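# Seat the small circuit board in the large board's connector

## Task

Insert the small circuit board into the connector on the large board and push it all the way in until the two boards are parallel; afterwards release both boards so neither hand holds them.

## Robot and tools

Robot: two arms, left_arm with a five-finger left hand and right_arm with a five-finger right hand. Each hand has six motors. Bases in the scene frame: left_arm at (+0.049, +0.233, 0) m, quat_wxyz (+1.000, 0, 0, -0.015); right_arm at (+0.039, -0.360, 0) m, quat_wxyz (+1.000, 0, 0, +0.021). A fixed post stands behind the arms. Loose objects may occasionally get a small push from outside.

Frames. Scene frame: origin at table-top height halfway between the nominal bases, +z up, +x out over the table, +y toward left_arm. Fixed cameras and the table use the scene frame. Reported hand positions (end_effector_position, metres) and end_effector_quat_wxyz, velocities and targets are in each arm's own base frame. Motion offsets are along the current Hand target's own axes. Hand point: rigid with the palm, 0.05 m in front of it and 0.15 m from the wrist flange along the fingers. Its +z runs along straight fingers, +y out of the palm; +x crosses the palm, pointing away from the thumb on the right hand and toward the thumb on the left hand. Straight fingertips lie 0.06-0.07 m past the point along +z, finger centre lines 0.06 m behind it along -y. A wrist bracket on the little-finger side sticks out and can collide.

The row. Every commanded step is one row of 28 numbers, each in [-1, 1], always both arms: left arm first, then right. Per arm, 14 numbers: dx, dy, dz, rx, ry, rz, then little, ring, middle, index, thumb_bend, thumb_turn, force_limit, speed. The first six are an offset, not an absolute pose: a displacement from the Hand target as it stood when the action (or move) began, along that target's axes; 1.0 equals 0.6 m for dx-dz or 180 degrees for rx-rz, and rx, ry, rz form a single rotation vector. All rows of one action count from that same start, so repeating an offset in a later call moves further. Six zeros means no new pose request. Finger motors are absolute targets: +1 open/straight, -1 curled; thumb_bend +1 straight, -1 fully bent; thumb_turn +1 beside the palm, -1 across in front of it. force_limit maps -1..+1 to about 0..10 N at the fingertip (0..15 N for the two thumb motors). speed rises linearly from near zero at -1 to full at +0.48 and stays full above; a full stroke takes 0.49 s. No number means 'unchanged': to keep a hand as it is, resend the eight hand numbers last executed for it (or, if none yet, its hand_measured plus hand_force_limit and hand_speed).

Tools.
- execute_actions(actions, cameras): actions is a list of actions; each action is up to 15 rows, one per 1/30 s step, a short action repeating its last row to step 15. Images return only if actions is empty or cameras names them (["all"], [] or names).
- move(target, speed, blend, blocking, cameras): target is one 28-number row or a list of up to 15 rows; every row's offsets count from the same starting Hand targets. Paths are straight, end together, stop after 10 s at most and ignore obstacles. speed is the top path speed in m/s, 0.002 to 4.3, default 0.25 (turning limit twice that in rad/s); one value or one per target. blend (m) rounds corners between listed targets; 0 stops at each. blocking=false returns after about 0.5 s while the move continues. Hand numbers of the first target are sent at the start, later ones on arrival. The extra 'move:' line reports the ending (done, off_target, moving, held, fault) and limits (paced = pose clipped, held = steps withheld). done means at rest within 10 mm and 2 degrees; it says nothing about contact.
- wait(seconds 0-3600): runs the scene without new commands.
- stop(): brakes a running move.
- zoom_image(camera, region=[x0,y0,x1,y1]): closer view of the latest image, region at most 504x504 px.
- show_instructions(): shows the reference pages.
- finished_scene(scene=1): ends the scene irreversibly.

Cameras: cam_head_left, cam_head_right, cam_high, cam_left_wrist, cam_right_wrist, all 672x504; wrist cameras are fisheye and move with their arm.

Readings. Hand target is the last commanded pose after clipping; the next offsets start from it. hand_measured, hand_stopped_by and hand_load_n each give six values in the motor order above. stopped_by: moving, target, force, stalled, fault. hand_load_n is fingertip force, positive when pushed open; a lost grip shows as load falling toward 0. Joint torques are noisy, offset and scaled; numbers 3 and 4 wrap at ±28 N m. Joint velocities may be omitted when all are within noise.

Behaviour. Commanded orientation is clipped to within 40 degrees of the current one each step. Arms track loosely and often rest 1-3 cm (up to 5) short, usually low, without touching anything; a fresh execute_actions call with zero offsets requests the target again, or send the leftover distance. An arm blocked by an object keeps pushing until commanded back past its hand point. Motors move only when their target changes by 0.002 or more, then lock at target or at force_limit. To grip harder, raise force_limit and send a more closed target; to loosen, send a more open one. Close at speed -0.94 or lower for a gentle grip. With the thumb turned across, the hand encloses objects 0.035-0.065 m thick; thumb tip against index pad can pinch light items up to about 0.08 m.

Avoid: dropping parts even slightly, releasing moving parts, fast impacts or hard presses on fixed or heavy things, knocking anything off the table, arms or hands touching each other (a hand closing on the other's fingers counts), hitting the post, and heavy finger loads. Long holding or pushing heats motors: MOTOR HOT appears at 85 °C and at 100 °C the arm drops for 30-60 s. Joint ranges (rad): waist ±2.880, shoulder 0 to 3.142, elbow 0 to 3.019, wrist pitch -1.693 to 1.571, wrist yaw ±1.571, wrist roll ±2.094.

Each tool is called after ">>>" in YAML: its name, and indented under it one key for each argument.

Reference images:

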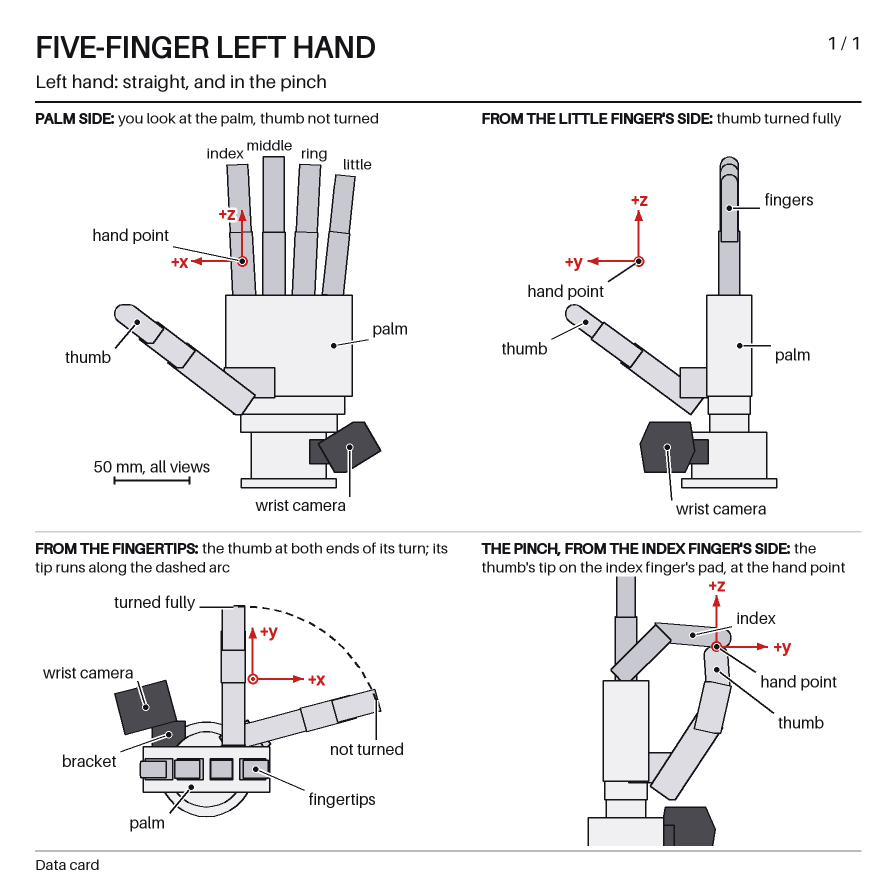

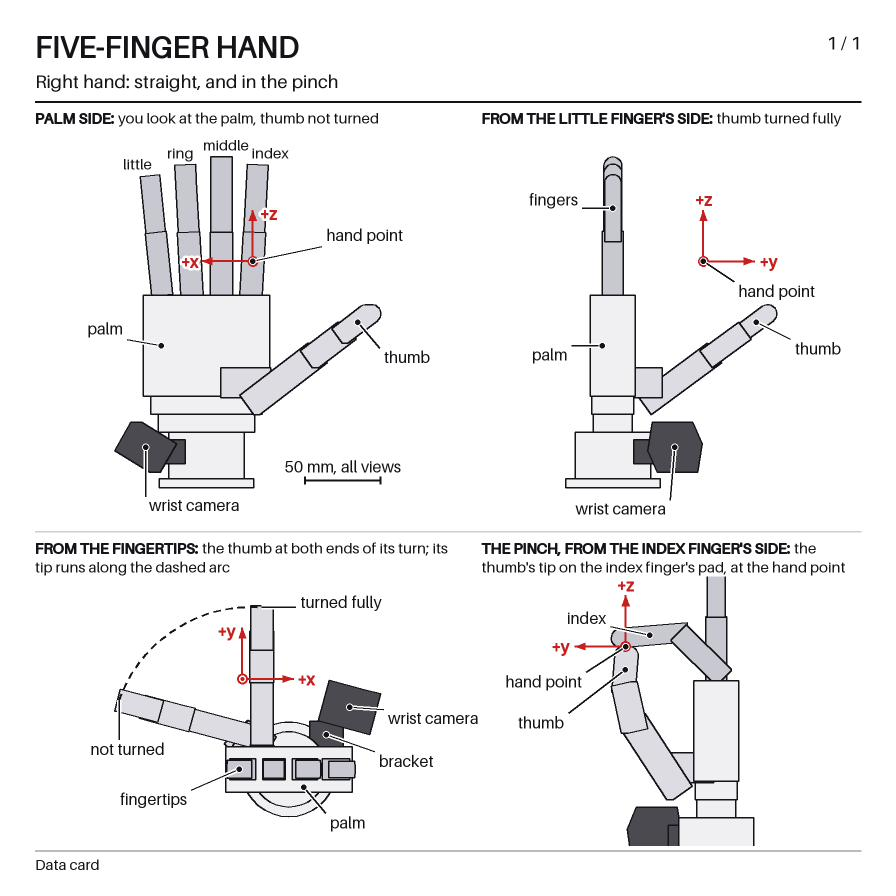

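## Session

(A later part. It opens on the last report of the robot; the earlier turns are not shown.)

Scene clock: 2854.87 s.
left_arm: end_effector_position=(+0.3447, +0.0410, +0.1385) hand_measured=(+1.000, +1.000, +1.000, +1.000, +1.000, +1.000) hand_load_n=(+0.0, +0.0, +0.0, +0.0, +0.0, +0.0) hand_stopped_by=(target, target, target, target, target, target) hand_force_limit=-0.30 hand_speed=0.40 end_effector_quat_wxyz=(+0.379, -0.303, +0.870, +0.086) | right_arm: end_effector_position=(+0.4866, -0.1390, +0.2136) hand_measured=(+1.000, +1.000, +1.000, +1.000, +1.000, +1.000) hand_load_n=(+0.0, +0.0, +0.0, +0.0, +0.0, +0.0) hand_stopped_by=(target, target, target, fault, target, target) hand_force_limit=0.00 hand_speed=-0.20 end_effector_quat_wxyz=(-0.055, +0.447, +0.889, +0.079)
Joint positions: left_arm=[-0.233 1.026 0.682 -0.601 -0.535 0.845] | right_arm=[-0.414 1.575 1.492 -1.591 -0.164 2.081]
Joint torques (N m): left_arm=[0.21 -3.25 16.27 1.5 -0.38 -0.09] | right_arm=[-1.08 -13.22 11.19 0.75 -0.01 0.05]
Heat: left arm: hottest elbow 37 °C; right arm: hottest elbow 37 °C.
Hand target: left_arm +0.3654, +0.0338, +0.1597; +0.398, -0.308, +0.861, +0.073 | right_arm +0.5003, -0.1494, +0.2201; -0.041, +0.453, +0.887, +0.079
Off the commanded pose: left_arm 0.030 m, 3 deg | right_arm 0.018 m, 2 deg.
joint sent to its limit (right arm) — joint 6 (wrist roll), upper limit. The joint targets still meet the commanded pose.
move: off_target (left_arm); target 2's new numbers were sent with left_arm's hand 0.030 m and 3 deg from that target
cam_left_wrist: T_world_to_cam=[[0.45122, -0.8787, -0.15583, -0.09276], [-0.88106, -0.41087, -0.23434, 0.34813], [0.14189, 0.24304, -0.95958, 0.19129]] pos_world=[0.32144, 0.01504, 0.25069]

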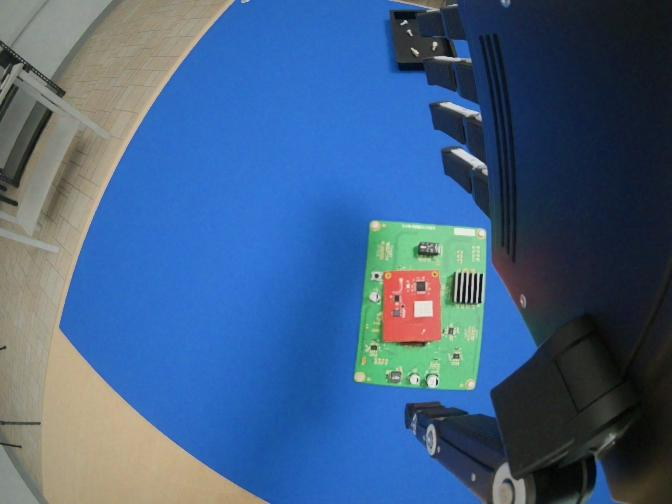

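>>> move:
  target:
    - [0.1101,0.0047,-0.0219,0.2889,0.1970,-0.0615,1,1,1,1,0.6,-1,-0.3,0.0,0,0,0,0,0,0,1,1,1,1,1,1,0,-0.2]
    - [0.2318,0.0247,0.0901,0.2889,0.1970,-0.0615,1,1,1,0.4,0.6,-1,-0.3,-0.3,0,0,0,0,0,0,1,1,1,1,1,1,0,-0.2]
    - [0.2340,0.0114,0.0901,0.2889,0.1970,-0.0615,1,1,1,0.4,0.6,-1,-0.3,-0.3,0,0,0,0,0,0,1,1,1,1,1,1,0,-0.2]
  speed: [0.25,0.07,0.03]
  cameras: ["cam_left_wrist"]

>>> zoom_image:
  camera: "cam_left_wrist"
  region: [190, 110, 390, 310]

Scene clock: 2887.60 s.
left_arm: end_effector_position=(+0.3295, -0.0016, +0.0291) hand_measured=(+1.000, +1.000, +1.000, +0.400, +0.600, -1.000) hand_load_n=(+0.0, +0.0, +0.0, +0.0, +2.5, +2.0) hand_stopped_by=(target, target, target, target, target, target) hand_force_limit=-0.30 hand_speed=-0.30 end_effector_quat_wxyz=(+0.227, -0.198, +0.848, -0.437) | right_arm: end_effector_position=(+0.4866, -0.1390, +0.2136) hand_measured=(+1.000, +1.000, +1.000, +1.000, +1.000, +1.000) hand_load_n=(+0.0, +0.0, +0.0, +0.0, +0.0, +0.0) hand_stopped_by=(target, target, target, fault, target, target) hand_force_limit=0.00 hand_speed=-0.20 end_effector_quat_wxyz=(-0.055, +0.447, +0.889, +0.079)
Joint positions: left_arm=[0.405 1.24 0.496 -0.365 0.958 1.275] | right_arm=[-0.414 1.575 1.492 -1.591 -0.164 2.081]
Joint torques (N m): left_arm=[-1.14 -4.6 7.25 2.19 0.47 0.08] | right_arm=[-0.97 -13.1 11.23 0.73 0 0.04]
Heat: left arm: hottest elbow 41 °C; right arm: hottest elbow 38 °C.
Hand target: left_arm +0.3264, -0.0071, +0.0200; +0.223, -0.190, +0.851, -0.436 | right_arm +0.5003, -0.1494, +0.2201; -0.041, +0.453, +0.887, +0.079
Off the commanded pose: left_arm 0.011 m, 1 deg | right_arm 0.018 m, 2 deg.
joint sent to its limit (right arm) — joint 6 (wrist roll), upper limit. The joint targets still meet the commanded pose.
move: off_target (left_arm)
cam_left_wrist: T_world_to_cam=[[-0.0683, -0.69887, 0.71198, 0.0058], [-0.99681, 0.01826, -0.07769, 0.32586], [0.0413, -0.71502, -0.69788, 0.12295]] pos_world=[0.32014, 0.08602, 0.10699]

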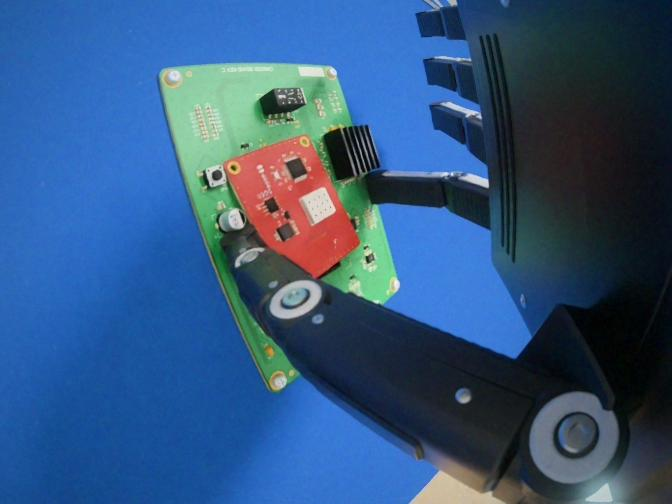

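Scaled by 2.520 from the camera's image (finer frame: 960x720).

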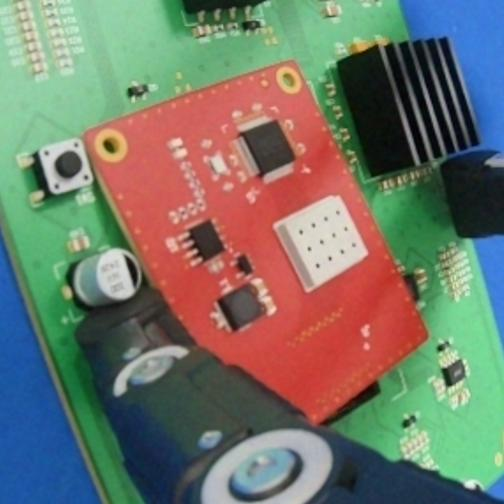

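>>> move:
  target:
    - [-0.0228,-0.0570,-0.0602,0,0,0,1,1,1,0.8,0.6,-1,-0.3,-0.3,0,0,0,0,0,0,1,1,1,1,1,1,0,-0.2]
    - [-0.0298,-0.1315,-0.0993,0,0,0,1,1,1,0.8,0.6,-1,-0.3,-0.3,0,0,0,0,0,0,1,1,1,1,1,1,0,-0.2]
    - [0.0062,0.0063,-0.0128,0,0,0,1,1,1,0.4,0.6,-1,-0.3,-0.3,0,0,0,0,0,0,1,1,1,1,1,1,0,-0.2]
    - [0.0067,-0.0009,-0.0015,0,0,0,1,1,1,0.4,0.6,-1,-0.3,-0.3,0,0,0,0,0,0,1,1,1,1,1,1,0,-0.2]
  speed: [0.15,0.2,0.07,0.03]
  blend: [0.01,0,0,0]
  cameras: ["cam_left_wrist"]

>>> zoom_image:
  camera: "cam_left_wrist"
  region: [190, 110, 390, 310]

Scene clock: 2905.97 s.
left_arm: end_effector_position=(+0.3289, -0.0029, +0.0294) hand_measured=(+1.000, +1.000, +1.000, +0.400, +0.600, -1.000) hand_load_n=(+0.0, +0.0, +0.0, +0.0, +0.5, +0.0) hand_stopped_by=(target, target, target, target, target, target) hand_force_limit=-0.30 hand_speed=-0.30 end_effector_quat_wxyz=(+0.234, -0.186, +0.850, -0.434) | right_arm: end_effector_position=(+0.4866, -0.1390, +0.2136) hand_measured=(+1.000, +1.000, +1.000, +1.000, +1.000, +1.000) hand_load_n=(+0.0, +0.0, +0.0, +0.0, +0.0, +0.0) hand_stopped_by=(target, target, target, fault, target, target) hand_force_limit=0.00 hand_speed=-0.20 end_effector_quat_wxyz=(-0.055, +0.447, +0.889, +0.079)
Joint positions: left_arm=[0.399 1.227 0.486 -0.357 0.955 1.291] | right_arm=[-0.414 1.575 1.492 -1.591 -0.164 2.081]
Joint torques (N m): left_arm=[-0.5 -3.37 7.1 1.81 0.49 -0.08] | right_arm=[-0.79 -13.04 11.14 0.75 0.01 0.05]
Heat: left arm: hottest elbow 41 °C; right arm: hottest elbow 38 °C.
Hand target: left_arm +0.3228, -0.0088, +0.0201; +0.224, -0.190, +0.851, -0.436 | right_arm +0.5003, -0.1494, +0.2201; -0.041, +0.453, +0.887, +0.079
Off the commanded pose: left_arm 0.013 m, 1 deg | right_arm 0.018 m, 2 deg.
joint sent to its limit (right arm) — joint 6 (wrist roll), upper limit. The joint targets still meet the commanded pose.
move: off_target (left_arm)
cam_left_wrist: T_world_to_cam=[[-0.09137, -0.70872, 0.69954, 0.0125], [-0.99475, 0.03247, -0.09703, 0.32527], [0.04606, -0.70474, -0.70797, 0.1209]] pos_world=[0.31913, 0.0835, 0.10841]

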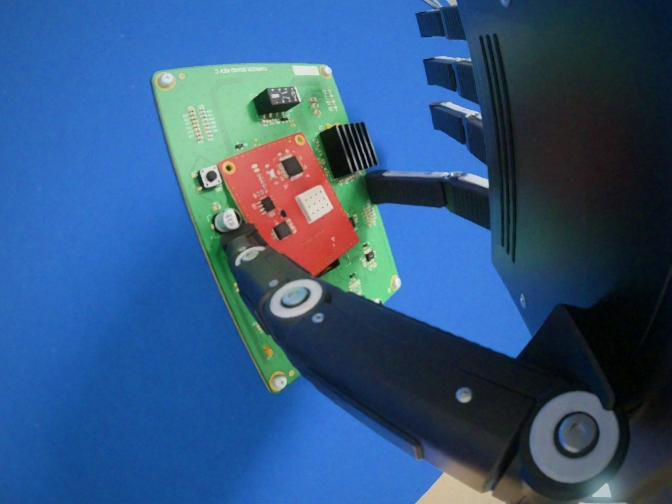

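Scaled by 2.520 from the camera's image (finer frame: 960x720).

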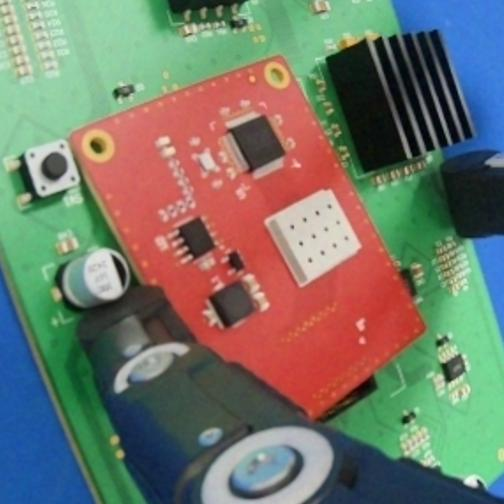

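>>> move:
  target: [0,0,0,0,0,0,1,1,1,-0.08,0.6,-1,-0.25,-0.92,0,0,0,0,0,0,1,1,1,1,1,1,0,-0.2]
  speed: 0.03
  cameras: ["cam_left_wrist"]

>>> zoom_image:
  camera: "cam_left_wrist"
  region: [190, 110, 390, 310]

Scene clock: 2912.60 s.
left_arm: end_effector_position=(+0.3295, -0.0065, +0.0307) hand_measured=(+1.000, +1.000, +1.000, +0.020, +0.600, -1.000) hand_load_n=(+0.0, +0.0, +0.0, +3.0, +2.5, +0.0) hand_stopped_by=(target, target, target, force, target, target) hand_force_limit=-0.25 hand_speed=-0.92 end_effector_quat_wxyz=(+0.233, -0.184, +0.849, -0.438) | right_arm: end_effector_position=(+0.4866, -0.1390, +0.2136) hand_measured=(+1.000, +1.000, +1.000, +1.000, +1.000, +1.000) hand_load_n=(+0.0, +0.0, +0.0, +0.0, +0.0, +0.0) hand_stopped_by=(target, target, target, fault, target, target) hand_force_limit=0.00 hand_speed=-0.20 end_effector_quat_wxyz=(-0.055, +0.447, +0.889, +0.079)
Joint positions: left_arm=[0.392 1.227 0.486 -0.352 0.963 1.284] | right_arm=[-0.414 1.575 1.492 -1.591 -0.164 2.081]
Joint torques (N m): left_arm=[-0.44 -3.96 7.12 1.68 0.22 -0.02] | right_arm=[-1.14 -12.81 11.21 0.65 -0.02 0.05]
Heat: left arm: hottest elbow 40 °C; right arm: hottest elbow 38 °C.
Hand target: left_arm +0.3228, -0.0089, +0.0201; +0.224, -0.190, +0.851, -0.436 | right_arm +0.5003, -0.1494, +0.2201; -0.041, +0.453, +0.887, +0.079
Off the commanded pose: left_arm 0.013 m, 1 deg | right_arm 0.018 m, 2 deg.
joint sent to its limit (right arm) — joint 6 (wrist roll), upper limit. The joint targets still meet the commanded pose.
move: done
cam_left_wrist: T_world_to_cam=[[-0.09782, -0.70208, 0.70535, 0.01117], [-0.99429, 0.03864, -0.09943, 0.32602], [0.04256, -0.71105, -0.70185, 0.12019]] pos_world=[0.32014, 0.08071, 0.1089]

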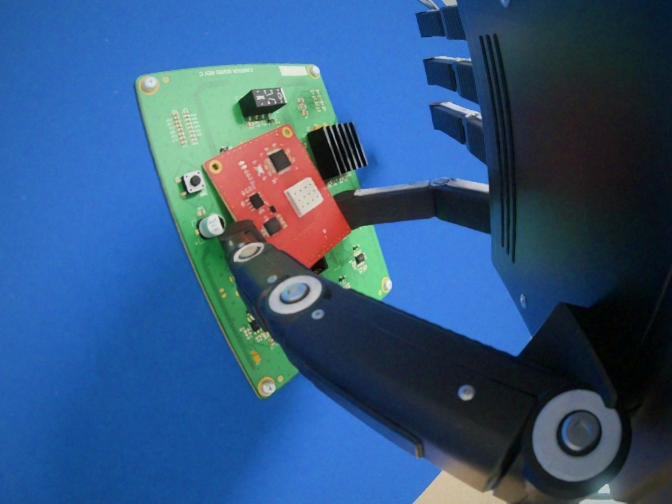

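Scaled by 2.520 from the camera's image (finer frame: 960x720).

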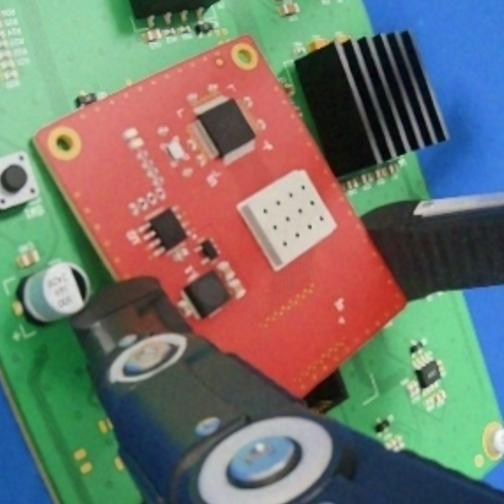

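>>> move:
  target: [0,0,0,0,0,0,1,1,1,-0.10,0.6,-1,-0.2,-0.94,0,0,0,0,0,0,1,1,1,1,1,1,0,-0.2]
  speed: 0.03
  cameras: ["cam_left_wrist"]

>>> zoom_image:
  camera: "cam_left_wrist"
  region: [190, 110, 390, 310]

Scene clock: 2922.03 s.
left_arm: end_effector_position=(+0.3295, -0.0065, +0.0307) hand_measured=(+1.000, +1.000, +1.000, +0.016, +0.600, -1.000) hand_load_n=(+0.0, -0.5, +0.0, +4.0, +3.0, +0.0) hand_stopped_by=(target, target, target, force, target, target) hand_force_limit=-0.20 hand_speed=-0.94 end_effector_quat_wxyz=(+0.233, -0.184, +0.848, -0.438) | right_arm: end_effector_position=(+0.4866, -0.1390, +0.2136) hand_measured=(+1.000, +1.000, +1.000, +1.000, +1.000, +1.000) hand_load_n=(+0.0, +0.0, +0.0, +0.0, +0.0, +0.0) hand_stopped_by=(target, target, target, fault, target, target) hand_force_limit=0.00 hand_speed=-0.20 end_effector_quat_wxyz=(-0.055, +0.447, +0.889, +0.079)
Joint positions: left_arm=[0.392 1.227 0.486 -0.352 0.963 1.283] | right_arm=[-0.414 1.575 1.492 -1.591 -0.164 2.081]
Joint torques (N m): left_arm=[0.44 -4.13 7.1 1.74 0.27 -0.02] | right_arm=[-1.32 -13.1 11.22 0.75 -0.03 0.05]
Heat: left arm: hottest elbow 40 °C; right arm: hottest elbow 38 °C.
Hand target: left_arm +0.3228, -0.0089, +0.0201; +0.224, -0.190, +0.851, -0.436 | right_arm +0.5003, -0.1494, +0.2201; -0.041, +0.453, +0.887, +0.079
Off the commanded pose: left_arm 0.013 m, 1 deg | right_arm 0.018 m, 2 deg.
joint sent to its limit (right arm) — joint 6 (wrist roll), upper limit. The joint targets still meet the commanded pose.
move: done
cam_left_wrist: T_world_to_cam=[[-0.09748, -0.70193, 0.70554, 0.01103], [-0.99433, 0.03845, -0.09912, 0.32602], [0.04245, -0.7112, -0.7017, 0.12023]] pos_world=[0.32014, 0.08071, 0.1089]

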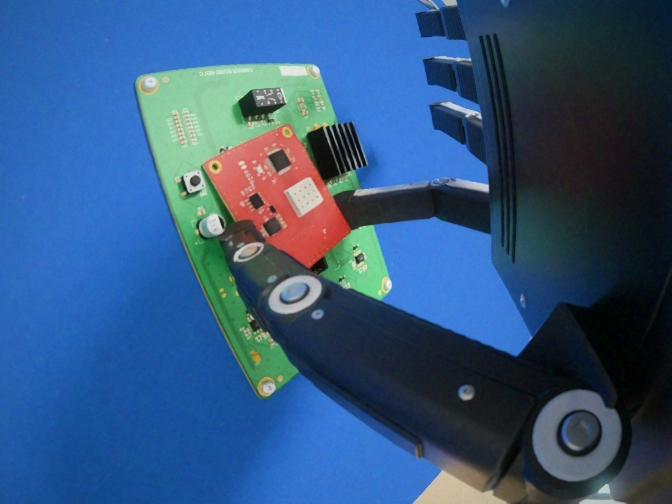

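Scaled by 2.520 from the camera's image (finer frame: 960x720).

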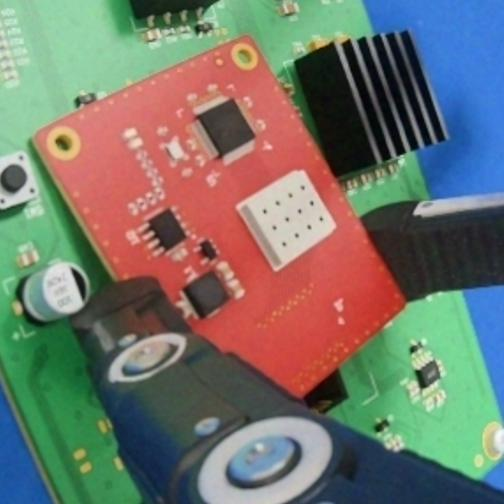

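>>> move:
  target: [-0.0253,-0.0403,-0.0223,0.0052,-0.0177,0.0259,1,1,1,-0.10,0.6,-1,-0.2,-0.94,0,0,0,0,0,0,1,1,1,1,1,1,0,-0.2]
  speed: 0.15
  cameras: ["cam_left_wrist"]

>>> zoom_image:
  camera: "cam_left_wrist"
  region: [190, 110, 390, 310]

Scene clock: 2929.07 s.
left_arm: end_effector_position=(+0.3353, -0.0029, +0.0533) hand_measured=(+1.000, +1.000, +1.000, +0.016, +0.600, -1.000) hand_load_n=(+0.0, +0.0, +0.0, +0.0, +0.0, +0.0) hand_stopped_by=(target, target, target, force, target, target) hand_force_limit=-0.20 hand_speed=-0.94 end_effector_quat_wxyz=(+0.269, -0.164, +0.847, -0.428) | right_arm: end_effector_position=(+0.4866, -0.1390, +0.2136) hand_measured=(+1.000, +1.000, +1.000, +1.000, +1.000, +1.000) hand_load_n=(+0.0, +0.0, -0.5, +0.0, +0.0, +0.0) hand_stopped_by=(target, target, target, fault, target, target) hand_force_limit=0.00 hand_speed=-0.20 end_effector_quat_wxyz=(-0.055, +0.447, +0.889, +0.079)
Joint positions: left_arm=[0.392 1.14 0.483 -0.352 0.955 1.283] | right_arm=[-0.414 1.575 1.492 -1.591 -0.164 2.081]
Joint torques (N m): left_arm=[-0.73 -5.07 8.27 1.42 0.42 0.02] | right_arm=[-1.26 -12.92 11.25 0.69 -0.01 0.04]
Heat: left arm: hottest elbow 39 °C; right arm: hottest elbow 38 °C.
Hand target: left_arm +0.3311, -0.0054, +0.0502; +0.266, -0.166, +0.848, -0.428 | right_arm +0.5003, -0.1494, +0.2201; -0.041, +0.453, +0.887, +0.079
Off the commanded pose: left_arm 0.006 m, 0 deg | right_arm 0.018 m, 2 deg.
joint sent to its limit (right arm) — joint 6 (wrist roll), upper limit. The joint targets still meet the commanded pose.
move: done
cam_left_wrist: T_world_to_cam=[[-0.14612, -0.72854, 0.66923, 0.01634], [-0.98437, 0.03986, -0.17154, 0.33436], [0.0983, -0.68384, -0.72298, 0.12091]] pos_world=[0.31964, 0.08126, 0.13384]

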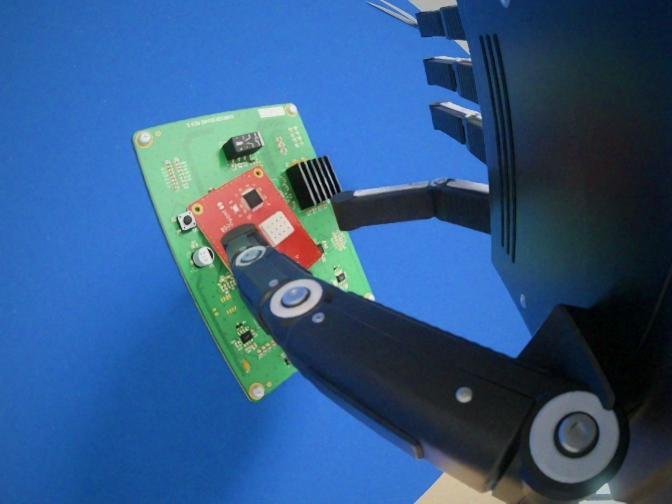

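Scaled by 2.520 from the camera's image (finer frame: 960x720).

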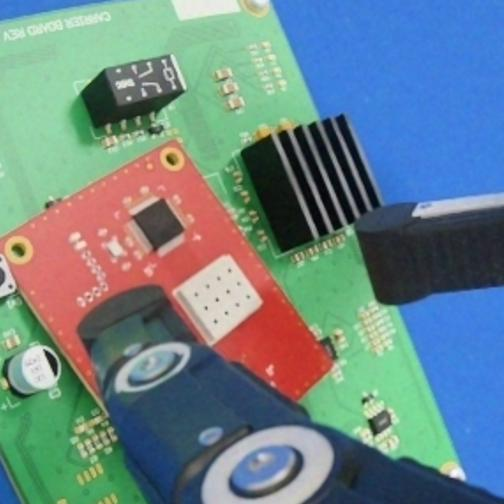

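>>> move:
  target:
    - [-0.0333,-0.0915,-0.0643,-0.0159,0.0070,-0.0691,1,1,1,0.8,0.66,-1,-0.3,-0.3,0,0,0,0,0,0,1,1,1,1,1,1,0,-0.2]
    - [0.0182,0.0442,0.0178,-0.0159,0.0070,-0.0691,1,1,1,0.4,0.66,-1,-0.3,-0.3,0,0,0,0,0,0,1,1,1,1,1,1,0,-0.2]
    - [0.0189,0.0371,0.0292,-0.0159,0.0070,-0.0691,1,1,1,0.4,0.66,-1,-0.3,-0.3,0,0,0,0,0,0,1,1,1,1,1,1,0,-0.2]
  speed: [0.2,0.07,0.03]
  cameras: ["cam_left_wrist"]

>>> zoom_image:
  camera: "cam_left_wrist"
  region: [190, 110, 390, 310]

Scene clock: 2974.67 s.
left_arm: end_effector_position=(+0.3367, -0.0053, +0.0311) hand_measured=(+1.000, +1.000, +1.000, +0.422, +0.660, -1.000) hand_load_n=(+0.0, +0.0, +0.0, -0.5, +0.5, +1.5) hand_stopped_by=(target, target, target, force, target, target) hand_force_limit=-0.30 hand_speed=-0.30 end_effector_quat_wxyz=(+0.213, -0.257, +0.836, -0.436) | right_arm: end_effector_position=(+0.4866, -0.1390, +0.2136) hand_measured=(+1.000, +1.000, +1.000, +1.000, +1.000, +1.000) hand_load_n=(+0.0, +0.0, +0.0, +0.0, +0.0, +0.0) hand_stopped_by=(target, target, target, fault, target, target) hand_force_limit=0.00 hand_speed=-0.20 end_effector_quat_wxyz=(-0.055, +0.447, +0.889, +0.079)
Joint positions: left_arm=[0.381 1.243 0.5 -0.3 0.912 1.092] | right_arm=[-0.414 1.575 1.492 -1.591 -0.164 2.081]
Joint torques (N m): left_arm=[-0.85 -4.37 7.28 2.06 0.32 -0.01] | right_arm=[-1.26 -13.22 11.1 0.77 -0.02 0.02]
Heat: left arm: hottest elbow 40 °C; right arm: hottest elbow 38 °C.
Hand target: left_arm +0.3313, -0.0095, +0.0201; +0.205, -0.258, +0.838, -0.435 | right_arm +0.5003, -0.1494, +0.2201; -0.041, +0.453, +0.887, +0.079
Off the commanded pose: left_arm 0.013 m, 1 deg | right_arm 0.018 m, 2 deg.
joint sent to its limit (right arm) — joint 6 (wrist roll), upper limit. The joint targets still meet the commanded pose.
move: off_target (left_arm); target 2's new numbers were sent with left_arm's hand 0.012 m and 1 deg from that target
cam_left_wrist: T_world_to_cam=[[0.04691, -0.6695, 0.74133, -0.03722], [-0.99707, -0.07625, -0.00576, 0.33058], [0.06038, -0.73889, -0.67112, 0.11404]] pos_world=[0.32448, 0.08455, 0.10604]

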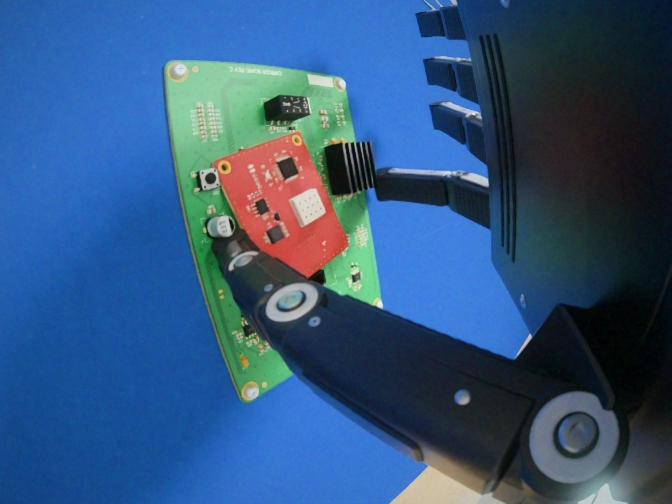

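Scaled by 2.520 from the camera's image (finer frame: 960x720).

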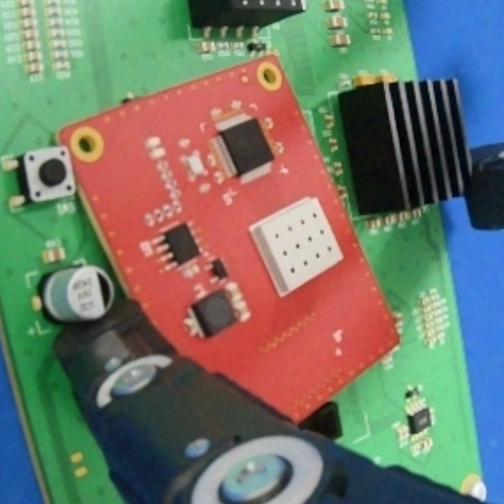

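>>> move:
  target:
    - [-0.0170,-0.0580,-0.0612,0,0,0,1,1,1,0.8,0.66,-1,-0.3,-0.3,0,0,0,0,0,0,1,1,1,1,1,1,0,-0.2]
    - [-0.0165,-0.1330,-0.0997,0,0,0,1,1,1,0.8,0.66,-1,-0.3,-0.3,0,0,0,0,0,0,1,1,1,1,1,1,0,-0.2]
    - [0.0033,0.0060,-0.0102,0,0,0,1,1,1,0.4,0.66,-1,-0.3,-0.5,0,0,0,0,0,0,1,1,1,1,1,1,0,-0.2]
    - [0.0138,-0.0008,-0.0019,0,0,0,1,1,1,0.4,0.66,-1,-0.3,-0.5,0,0,0,0,0,0,1,1,1,1,1,1,0,-0.2]
  speed: [0.15,0.2,0.07,0.03]
  blend: [0.01,0,0,0]
  cameras: ["cam_left_wrist"]

>>> zoom_image:
  camera: "cam_left_wrist"
  region: [190, 110, 390, 310]

Scene clock: 3000.73 s.
left_arm: end_effector_position=(+0.3311, -0.0081, +0.0303) hand_measured=(+1.000, +1.000, +1.000, +0.400, +0.660, -1.000) hand_load_n=(+0.0, +0.0, +0.0, +0.0, +1.5, +0.0) hand_stopped_by=(target, target, target, target, target, target) hand_force_limit=-0.30 hand_speed=-0.50 end_effector_quat_wxyz=(+0.212, -0.259, +0.835, -0.436) | right_arm: end_effector_position=(+0.4866, -0.1390, +0.2136) hand_measured=(+1.000, +1.000, +1.000, +1.000, +1.000, +1.000) hand_load_n=(+0.0, +0.0, +0.0, +0.0, +0.0, +0.0) hand_stopped_by=(target, target, target, fault, target, target) hand_force_limit=0.00 hand_speed=-0.20 end_effector_quat_wxyz=(-0.055, +0.447, +0.889, +0.079)
Joint positions: left_arm=[0.379 1.227 0.483 -0.297 0.91 1.084] | right_arm=[-0.414 1.575 1.492 -1.591 -0.164 2.081]
Joint torques (N m): left_arm=[-1.49 -4.42 6.84 1.83 0.32 -0.08] | right_arm=[-0.91 -13.27 11.15 0.77 0 0.06]
Heat: left arm: hottest elbow 39 °C; right arm: hottest elbow 38 °C.
Hand target: left_arm +0.3243, -0.0141, +0.0201; +0.205, -0.258, +0.838, -0.435 | right_arm +0.5003, -0.1494, +0.2201; -0.041, +0.453, +0.887, +0.079
Off the commanded pose: left_arm 0.014 m, 1 deg | right_arm 0.018 m, 2 deg.
joint sent to its limit (right arm) — joint 6 (wrist roll), upper limit. The joint targets still meet the commanded pose.
move: off_target (left_arm); target 3's new numbers were sent with left_arm's hand 0.011 m and 1 deg from that target
cam_left_wrist: T_world_to_cam=[[0.0511, -0.66784, 0.74255, -0.03976], [-0.99683, -0.07954, -0.00293, 0.32467], [0.06102, -0.74004, -0.66978, 0.11146]] pos_world=[0.31887, 0.08175, 0.10513]

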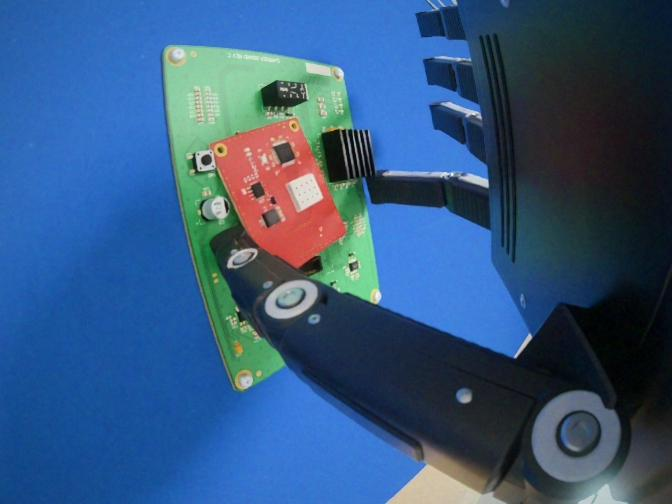

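Scaled by 2.520 from the camera's image (finer frame: 960x720).

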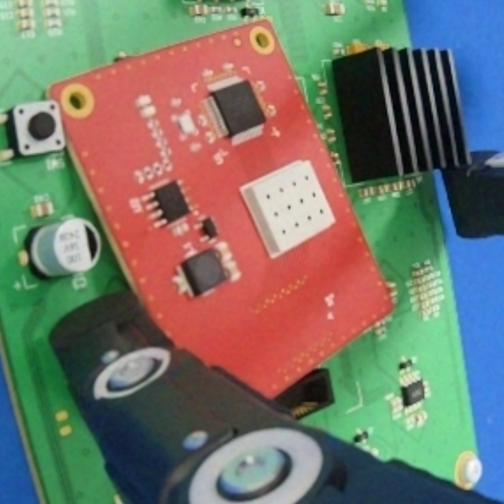

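>>> move:
  target: [0,0,0,0,0,0,1,1,1,-0.12,0.66,-1,-0.25,-0.92,0,0,0,0,0,0,1,1,1,1,1,1,0,-0.2]
  speed: 0.03
  cameras: ["cam_left_wrist"]

>>> zoom_image:
  camera: "cam_left_wrist"
  region: [190, 110, 390, 310]

Scene clock: 3006.87 s.
left_arm: end_effector_position=(+0.3318, -0.0081, +0.0304) hand_measured=(+1.000, +1.000, +1.000, -0.024, +0.662, -1.000) hand_load_n=(+0.0, +0.0, +0.0, +4.0, +5.5, +0.0) hand_stopped_by=(target, target, target, force, target, target) hand_force_limit=-0.25 hand_speed=-0.92 end_effector_quat_wxyz=(+0.213, -0.259, +0.835, -0.436) | right_arm: end_effector_position=(+0.4866, -0.1390, +0.2136) hand_measured=(+1.000, +1.000, +1.000, +1.000, +1.000, +1.000) hand_load_n=(+0.0, +0.0, +0.0, +0.0, +0.0, +0.0) hand_stopped_by=(target, target, target, fault, target, target) hand_force_limit=0.00 hand_speed=-0.20 end_effector_quat_wxyz=(-0.055, +0.447, +0.889, +0.079)
Joint positions: left_arm=[0.377 1.227 0.483 -0.294 0.908 1.083] | right_arm=[-0.414 1.575 1.492 -1.591 -0.164 2.081]
Joint torques (N m): left_arm=[-0.44 -4.19 6.63 2.14 0.34 0] | right_arm=[-1.14 -13.16 11.18 0.7 -0.01 0.05]
Heat: left arm: hottest elbow 39 °C; right arm: hottest elbow 38 °C.
Hand target: left_arm +0.3242, -0.0140, +0.0201; +0.205, -0.259, +0.838, -0.435 | right_arm +0.5003, -0.1494, +0.2201; -0.041, +0.453, +0.887, +0.079
Off the commanded pose: left_arm 0.014 m, 1 deg | right_arm 0.018 m, 2 deg.
joint sent to its limit (right arm) — joint 6 (wrist roll), upper limit. The joint targets still meet the commanded pose.
move: done
cam_left_wrist: T_world_to_cam=[[0.05008, -0.66929, 0.74131, -0.03936], [-0.9968, -0.07982, -0.00472, 0.32536], [0.06233, -0.7387, -0.67114, 0.11104]] pos_world=[0.31937, 0.08165, 0.10523]

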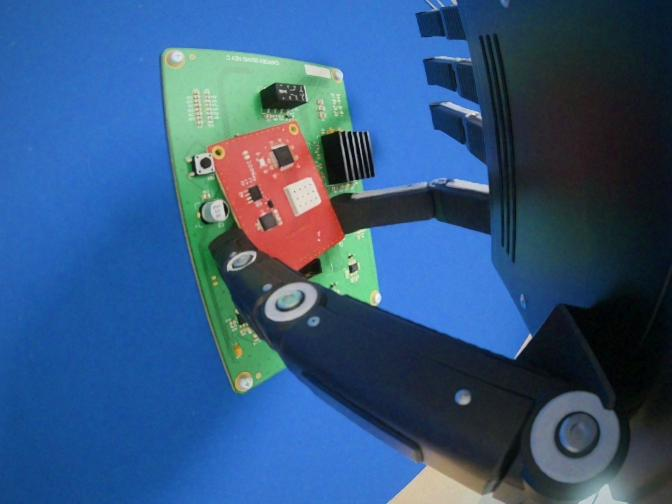

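Scaled by 2.520 from the camera's image (finer frame: 960x720).

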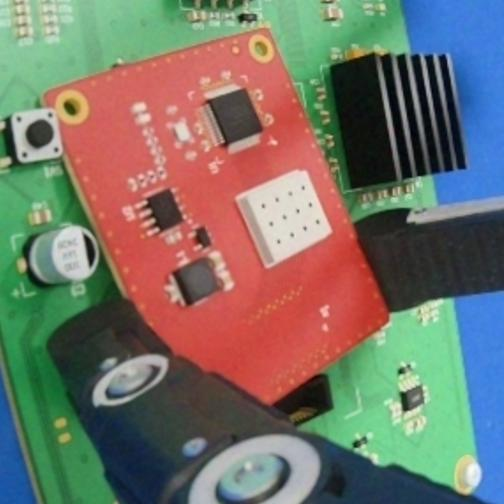

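>>> move:
  target: [-0.0204,-0.0434,-0.0229,0.0089,-0.0174,0.0251,1,1,1,-0.12,0.66,-1,-0.25,-0.92,0,0,0,0,0,0,1,1,1,1,1,1,0,-0.2]
  speed: 0.12
  cameras: ["cam_left_wrist"]

>>> zoom_image:
  camera: "cam_left_wrist"
  region: [190, 110, 390, 310]

Scene clock: 3013.37 s.
left_arm: end_effector_position=(+0.3350, -0.0081, +0.0523) hand_measured=(+1.000, +1.000, +1.000, -0.024, +0.662, -1.000) hand_load_n=(+0.0, +0.0, +0.0, +4.0, +4.0, -0.5) hand_stopped_by=(target, target, target, force, target, target) hand_force_limit=-0.25 hand_speed=-0.92 end_effector_quat_wxyz=(+0.248, -0.237, +0.834, -0.432) | right_arm: end_effector_position=(+0.4866, -0.1390, +0.2136) hand_measured=(+1.000, +1.000, +1.000, +1.000, +1.000, +1.000) hand_load_n=(+0.0, +0.0, +0.0, +0.0, +0.0, +0.0) hand_stopped_by=(target, target, target, fault, target, target) hand_force_limit=0.00 hand_speed=-0.20 end_effector_quat_wxyz=(-0.055, +0.447, +0.889, +0.079)
Joint positions: left_arm=[0.372 1.135 0.473 -0.294 0.904 1.083] | right_arm=[-0.414 1.575 1.492 -1.591 -0.164 2.081]
Joint torques (N m): left_arm=[-0.32 -4.72 8.61 1.57 0.35 0.04] | right_arm=[-0.97 -13.16 11.22 0.76 0 0.06]
Heat: left arm: hottest elbow 39 °C; right arm: hottest elbow 38 °C.
Hand target: left_arm +0.3325, -0.0108, +0.0505; +0.248, -0.234, +0.835, -0.431 | right_arm +0.5003, -0.1494, +0.2201; -0.041, +0.453, +0.887, +0.079
Off the commanded pose: left_arm 0.004 m, 0 deg | right_arm 0.018 m, 2 deg.
joint sent to its limit (right arm) — joint 6 (wrist roll), upper limit. The joint targets still meet the commanded pose.
move: done
cam_left_wrist: T_world_to_cam=[[-0.00693, -0.6933, 0.72062, -0.03589], [-0.99387, -0.07474, -0.08146, 0.33177], [0.11033, -0.71677, -0.68853, 0.11064]] pos_world=[0.31728, 0.07921, 0.12907]

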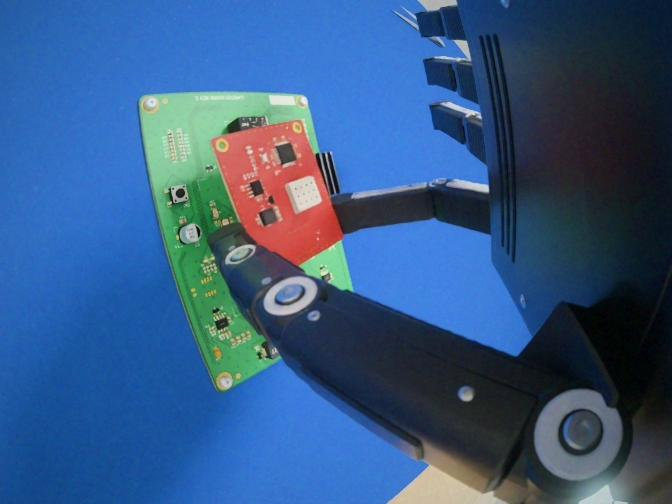

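Scaled by 2.520 from the camera's image (finer frame: 960x720).

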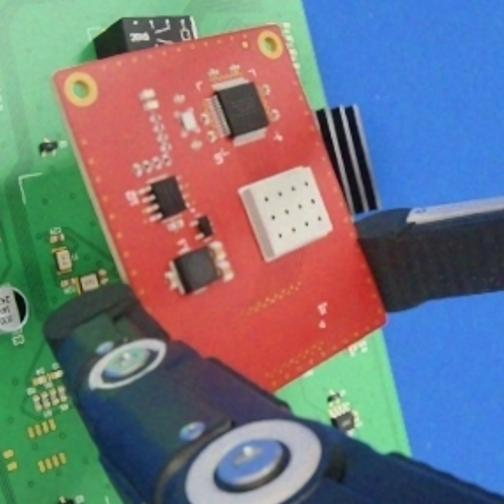

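>>> zoom_image:
  camera: "cam_left_wrist"
  region: [200, 105, 320, 195]

>>> zoom_image:
  camera: "cam_left_wrist"
  region: [280, 180, 400, 270]

Scaled by 4.200 from the camera's image (finer frame: 960x720).

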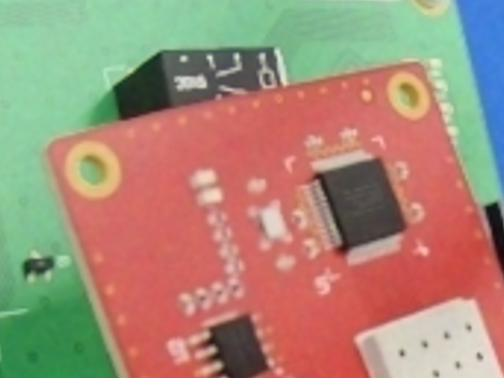

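Scaled by 4.200 from the camera's image (finer frame: 960x720).

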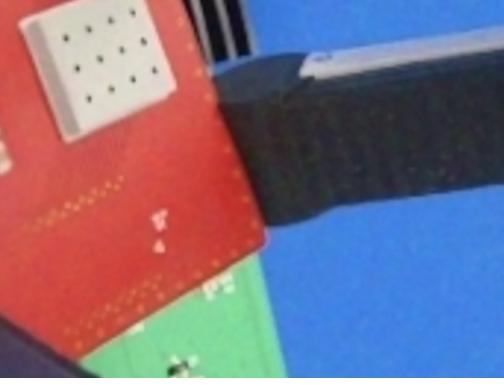

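>>> move:
  target: [-0.0033,-0.0915,-0.0762,-0.0268,0.0180,0.0328,1,1,1,-0.12,0.66,-1,-0.25,-0.92,0,0,0,0,0,0,1,1,1,1,1,1,0,-0.2]
  speed: 0.12
  cameras: ["cam_left_wrist"]

>>> zoom_image:
  camera: "cam_left_wrist"
  region: [130, 170, 250, 290]

>>> zoom_image:
  camera: "cam_left_wrist"
  region: [200, 100, 360, 260]

Scene clock: 3090.93 s.
left_arm: end_effector_position=(+0.2978, -0.0167, +0.0970) hand_measured=(+1.000, +1.000, +1.000, -0.024, +0.662, -1.000) hand_load_n=(+0.0, +0.0, +0.0, +3.5, +4.0, +0.0) hand_stopped_by=(target, target, target, force, target, target) hand_force_limit=-0.25 hand_speed=-0.92 end_effector_quat_wxyz=(+0.214, -0.205, +0.871, -0.393) | right_arm: end_effector_position=(+0.4866, -0.1390, +0.2136) hand_measured=(+1.000, +1.000, +1.000, +1.000, +1.000, +1.000) hand_load_n=(+0.0, -0.5, +0.0, +0.0, +0.0, +0.0) hand_stopped_by=(target, target, target, fault, target, target) hand_force_limit=0.00 hand_speed=-0.20 end_effector_quat_wxyz=(-0.055, +0.447, +0.889, +0.079)
Joint positions: left_arm=[0.33 0.95 0.558 -0.7 0.828 1.225] | right_arm=[-0.414 1.575 1.492 -1.591 -0.164 2.081]
Joint torques (N m): left_arm=[0.38 -3.55 15.84 0.95 0.44 0.11] | right_arm=[-1.03 -13.16 11.22 0.75 0 0.05]
Heat: left arm: hottest elbow 38 °C; right arm: hottest elbow 38 °C.
Hand target: left_arm +0.3157, -0.0104, +0.1201; +0.236, -0.189, +0.870, -0.389 | right_arm +0.5003, -0.1494, +0.2201; -0.041, +0.453, +0.887, +0.079
Off the commanded pose: left_arm 0.030 m, 3 deg | right_arm 0.018 m, 2 deg.
joint sent to its limit (right arm) — joint 6 (wrist roll), upper limit. The joint targets still meet the commanded pose.
move: off_target (left_arm)
cam_left_wrist: T_world_to_cam=[[-0.02123, -0.75832, 0.65154, -0.06442], [-0.99974, 0.01085, -0.01995, 0.29487], [0.00806, -0.6518, -0.75835, 0.17759]] pos_world=[0.292, 0.0637, 0.18253]

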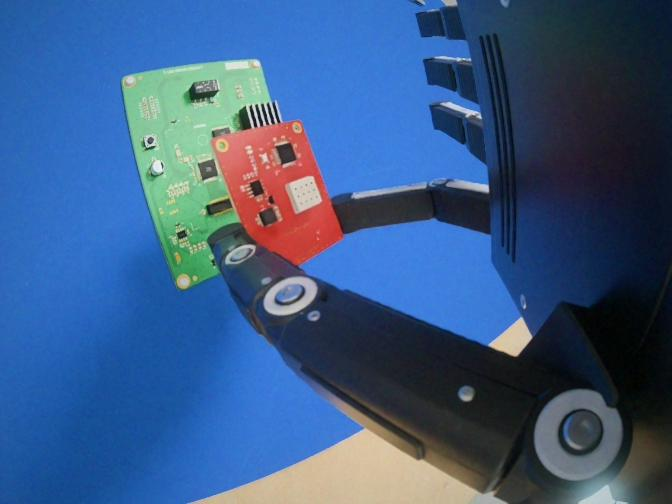

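Scaled by 4.200 from the camera's image (finer frame: 960x720).

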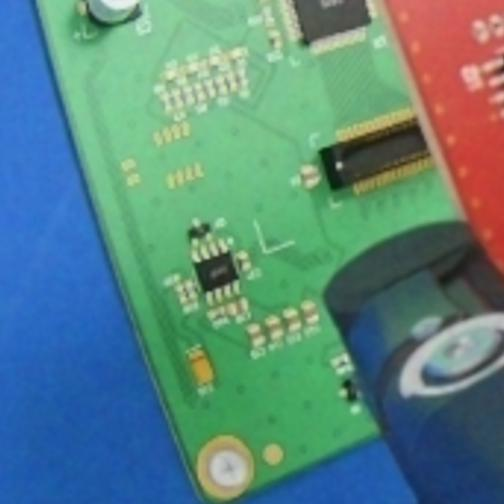

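Scaled by 3.150 from the camera's image (finer frame: 960x720).

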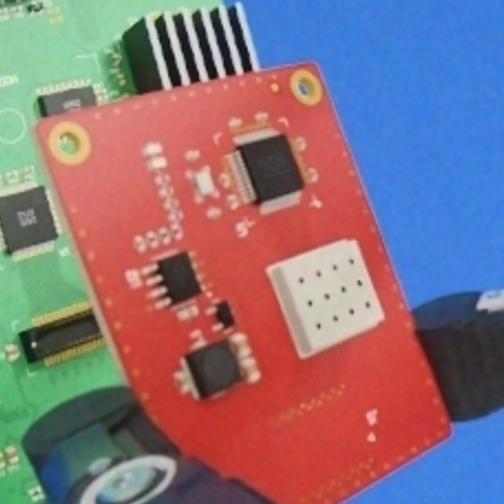

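>>> move:
  target: [0.0436,0.1259,0.0960,0,0,0,1,1,1,-0.12,0.66,-1,-0.25,-0.92,0,0,0,0,0,0,1,1,1,1,1,1,0,-0.2]
  speed: 0.06
  cameras: ["cam_left_wrist","cam_head_left","cam_head_right"]

>>> zoom_image:
  camera: "cam_left_wrist"
  region: [190, 85, 350, 245]

>>> zoom_image:
  camera: "cam_head_left"
  region: [180, 255, 235, 300]

Scene clock: 3132.97 s.
left_arm: end_effector_position=(+0.3191, -0.0096, +0.0313) hand_measured=(+1.000, +1.000, +1.000, -0.026, +0.660, -1.000) hand_load_n=(+0.0, +0.0, +0.0, +0.0, +1.5, +0.0) hand_stopped_by=(target, target, target, force, target, target) hand_force_limit=-0.25 hand_speed=-0.92 end_effector_quat_wxyz=(+0.240, -0.189, +0.869, -0.390) | right_arm: end_effector_position=(+0.4866, -0.1390, +0.2136) hand_measured=(+1.000, +1.000, +1.000, +1.000, +1.000, +1.000) hand_load_n=(+0.0, +0.0, +0.0, +0.0, +0.0, +0.0) hand_stopped_by=(target, target, target, fault, target, target) hand_force_limit=0.00 hand_speed=-0.20 end_effector_quat_wxyz=(-0.055, +0.447, +0.889, +0.079)
Joint positions: left_arm=[0.33 1.13 0.452 -0.358 0.831 1.233] | right_arm=[-0.414 1.575 1.492 -1.591 -0.164 2.081]
Joint torques (N m): left_arm=[0.38 -2.55 7.83 1.96 0.31 0.07] | right_arm=[-1.14 -13.22 11.21 0.76 0.01 0.05]
Heat: left arm: hottest elbow 42 °C; right arm: hottest elbow 38 °C.
Hand target: left_arm +0.3156, -0.0102, +0.0216; +0.236, -0.189, +0.870, -0.389 | right_arm +0.5003, -0.1494, +0.2201; -0.041, +0.453, +0.887, +0.079
Off the commanded pose: left_arm 0.010 m, 1 deg | right_arm 0.018 m, 2 deg.
joint sent to its limit (right arm) — joint 6 (wrist roll), upper limit. The joint targets still meet the commanded pose.
move: done
cam_left_wrist: T_world_to_cam=[[-0.06296, -0.771, 0.63372, -0.00211], [-0.99684, 0.01778, -0.07741, 0.31586], [0.04841, -0.63659, -0.76968, 0.11988]] pos_world=[0.30892, 0.06907, 0.11805]
Images, in order (width x height): cam_head_left 672x504, cam_head_right 672x504, cam_left_wrist 672x504.

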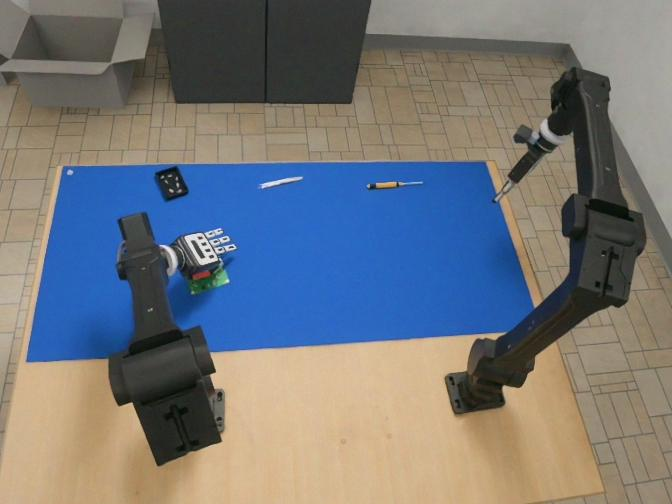

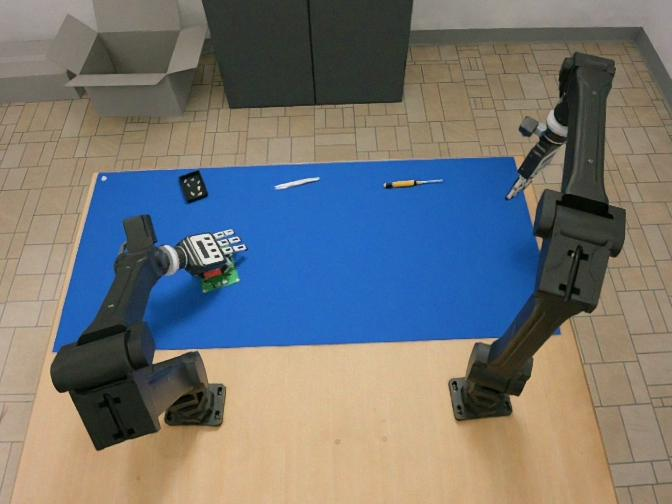

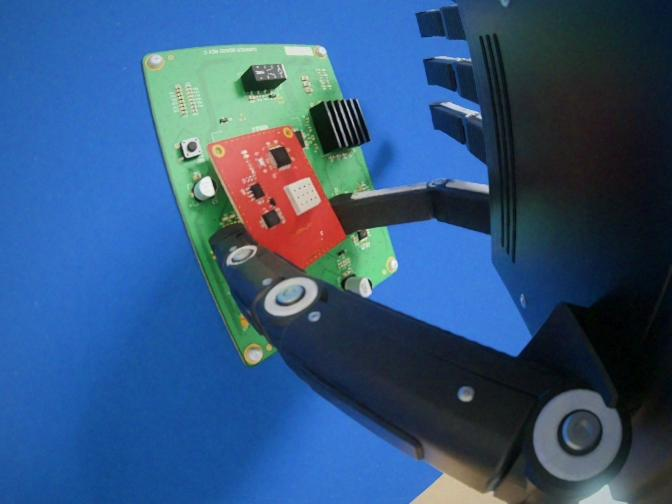

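Scaled by 3.150 from the camera's image (finer frame: 960x720).

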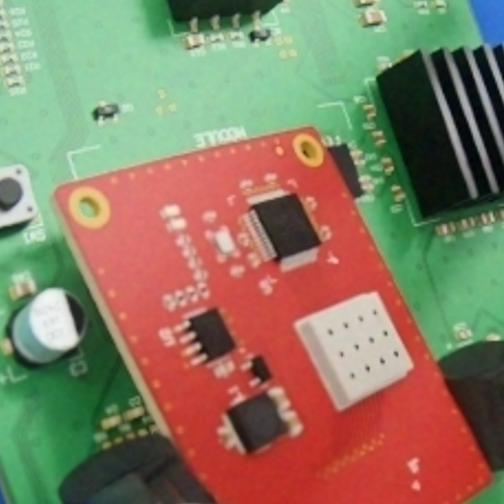

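Scaled by 9.164 from the camera's image (finer frame: 960x720).

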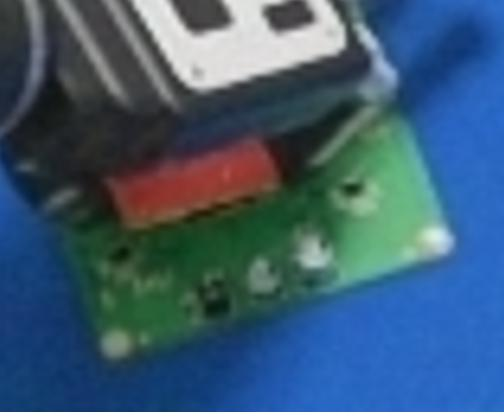

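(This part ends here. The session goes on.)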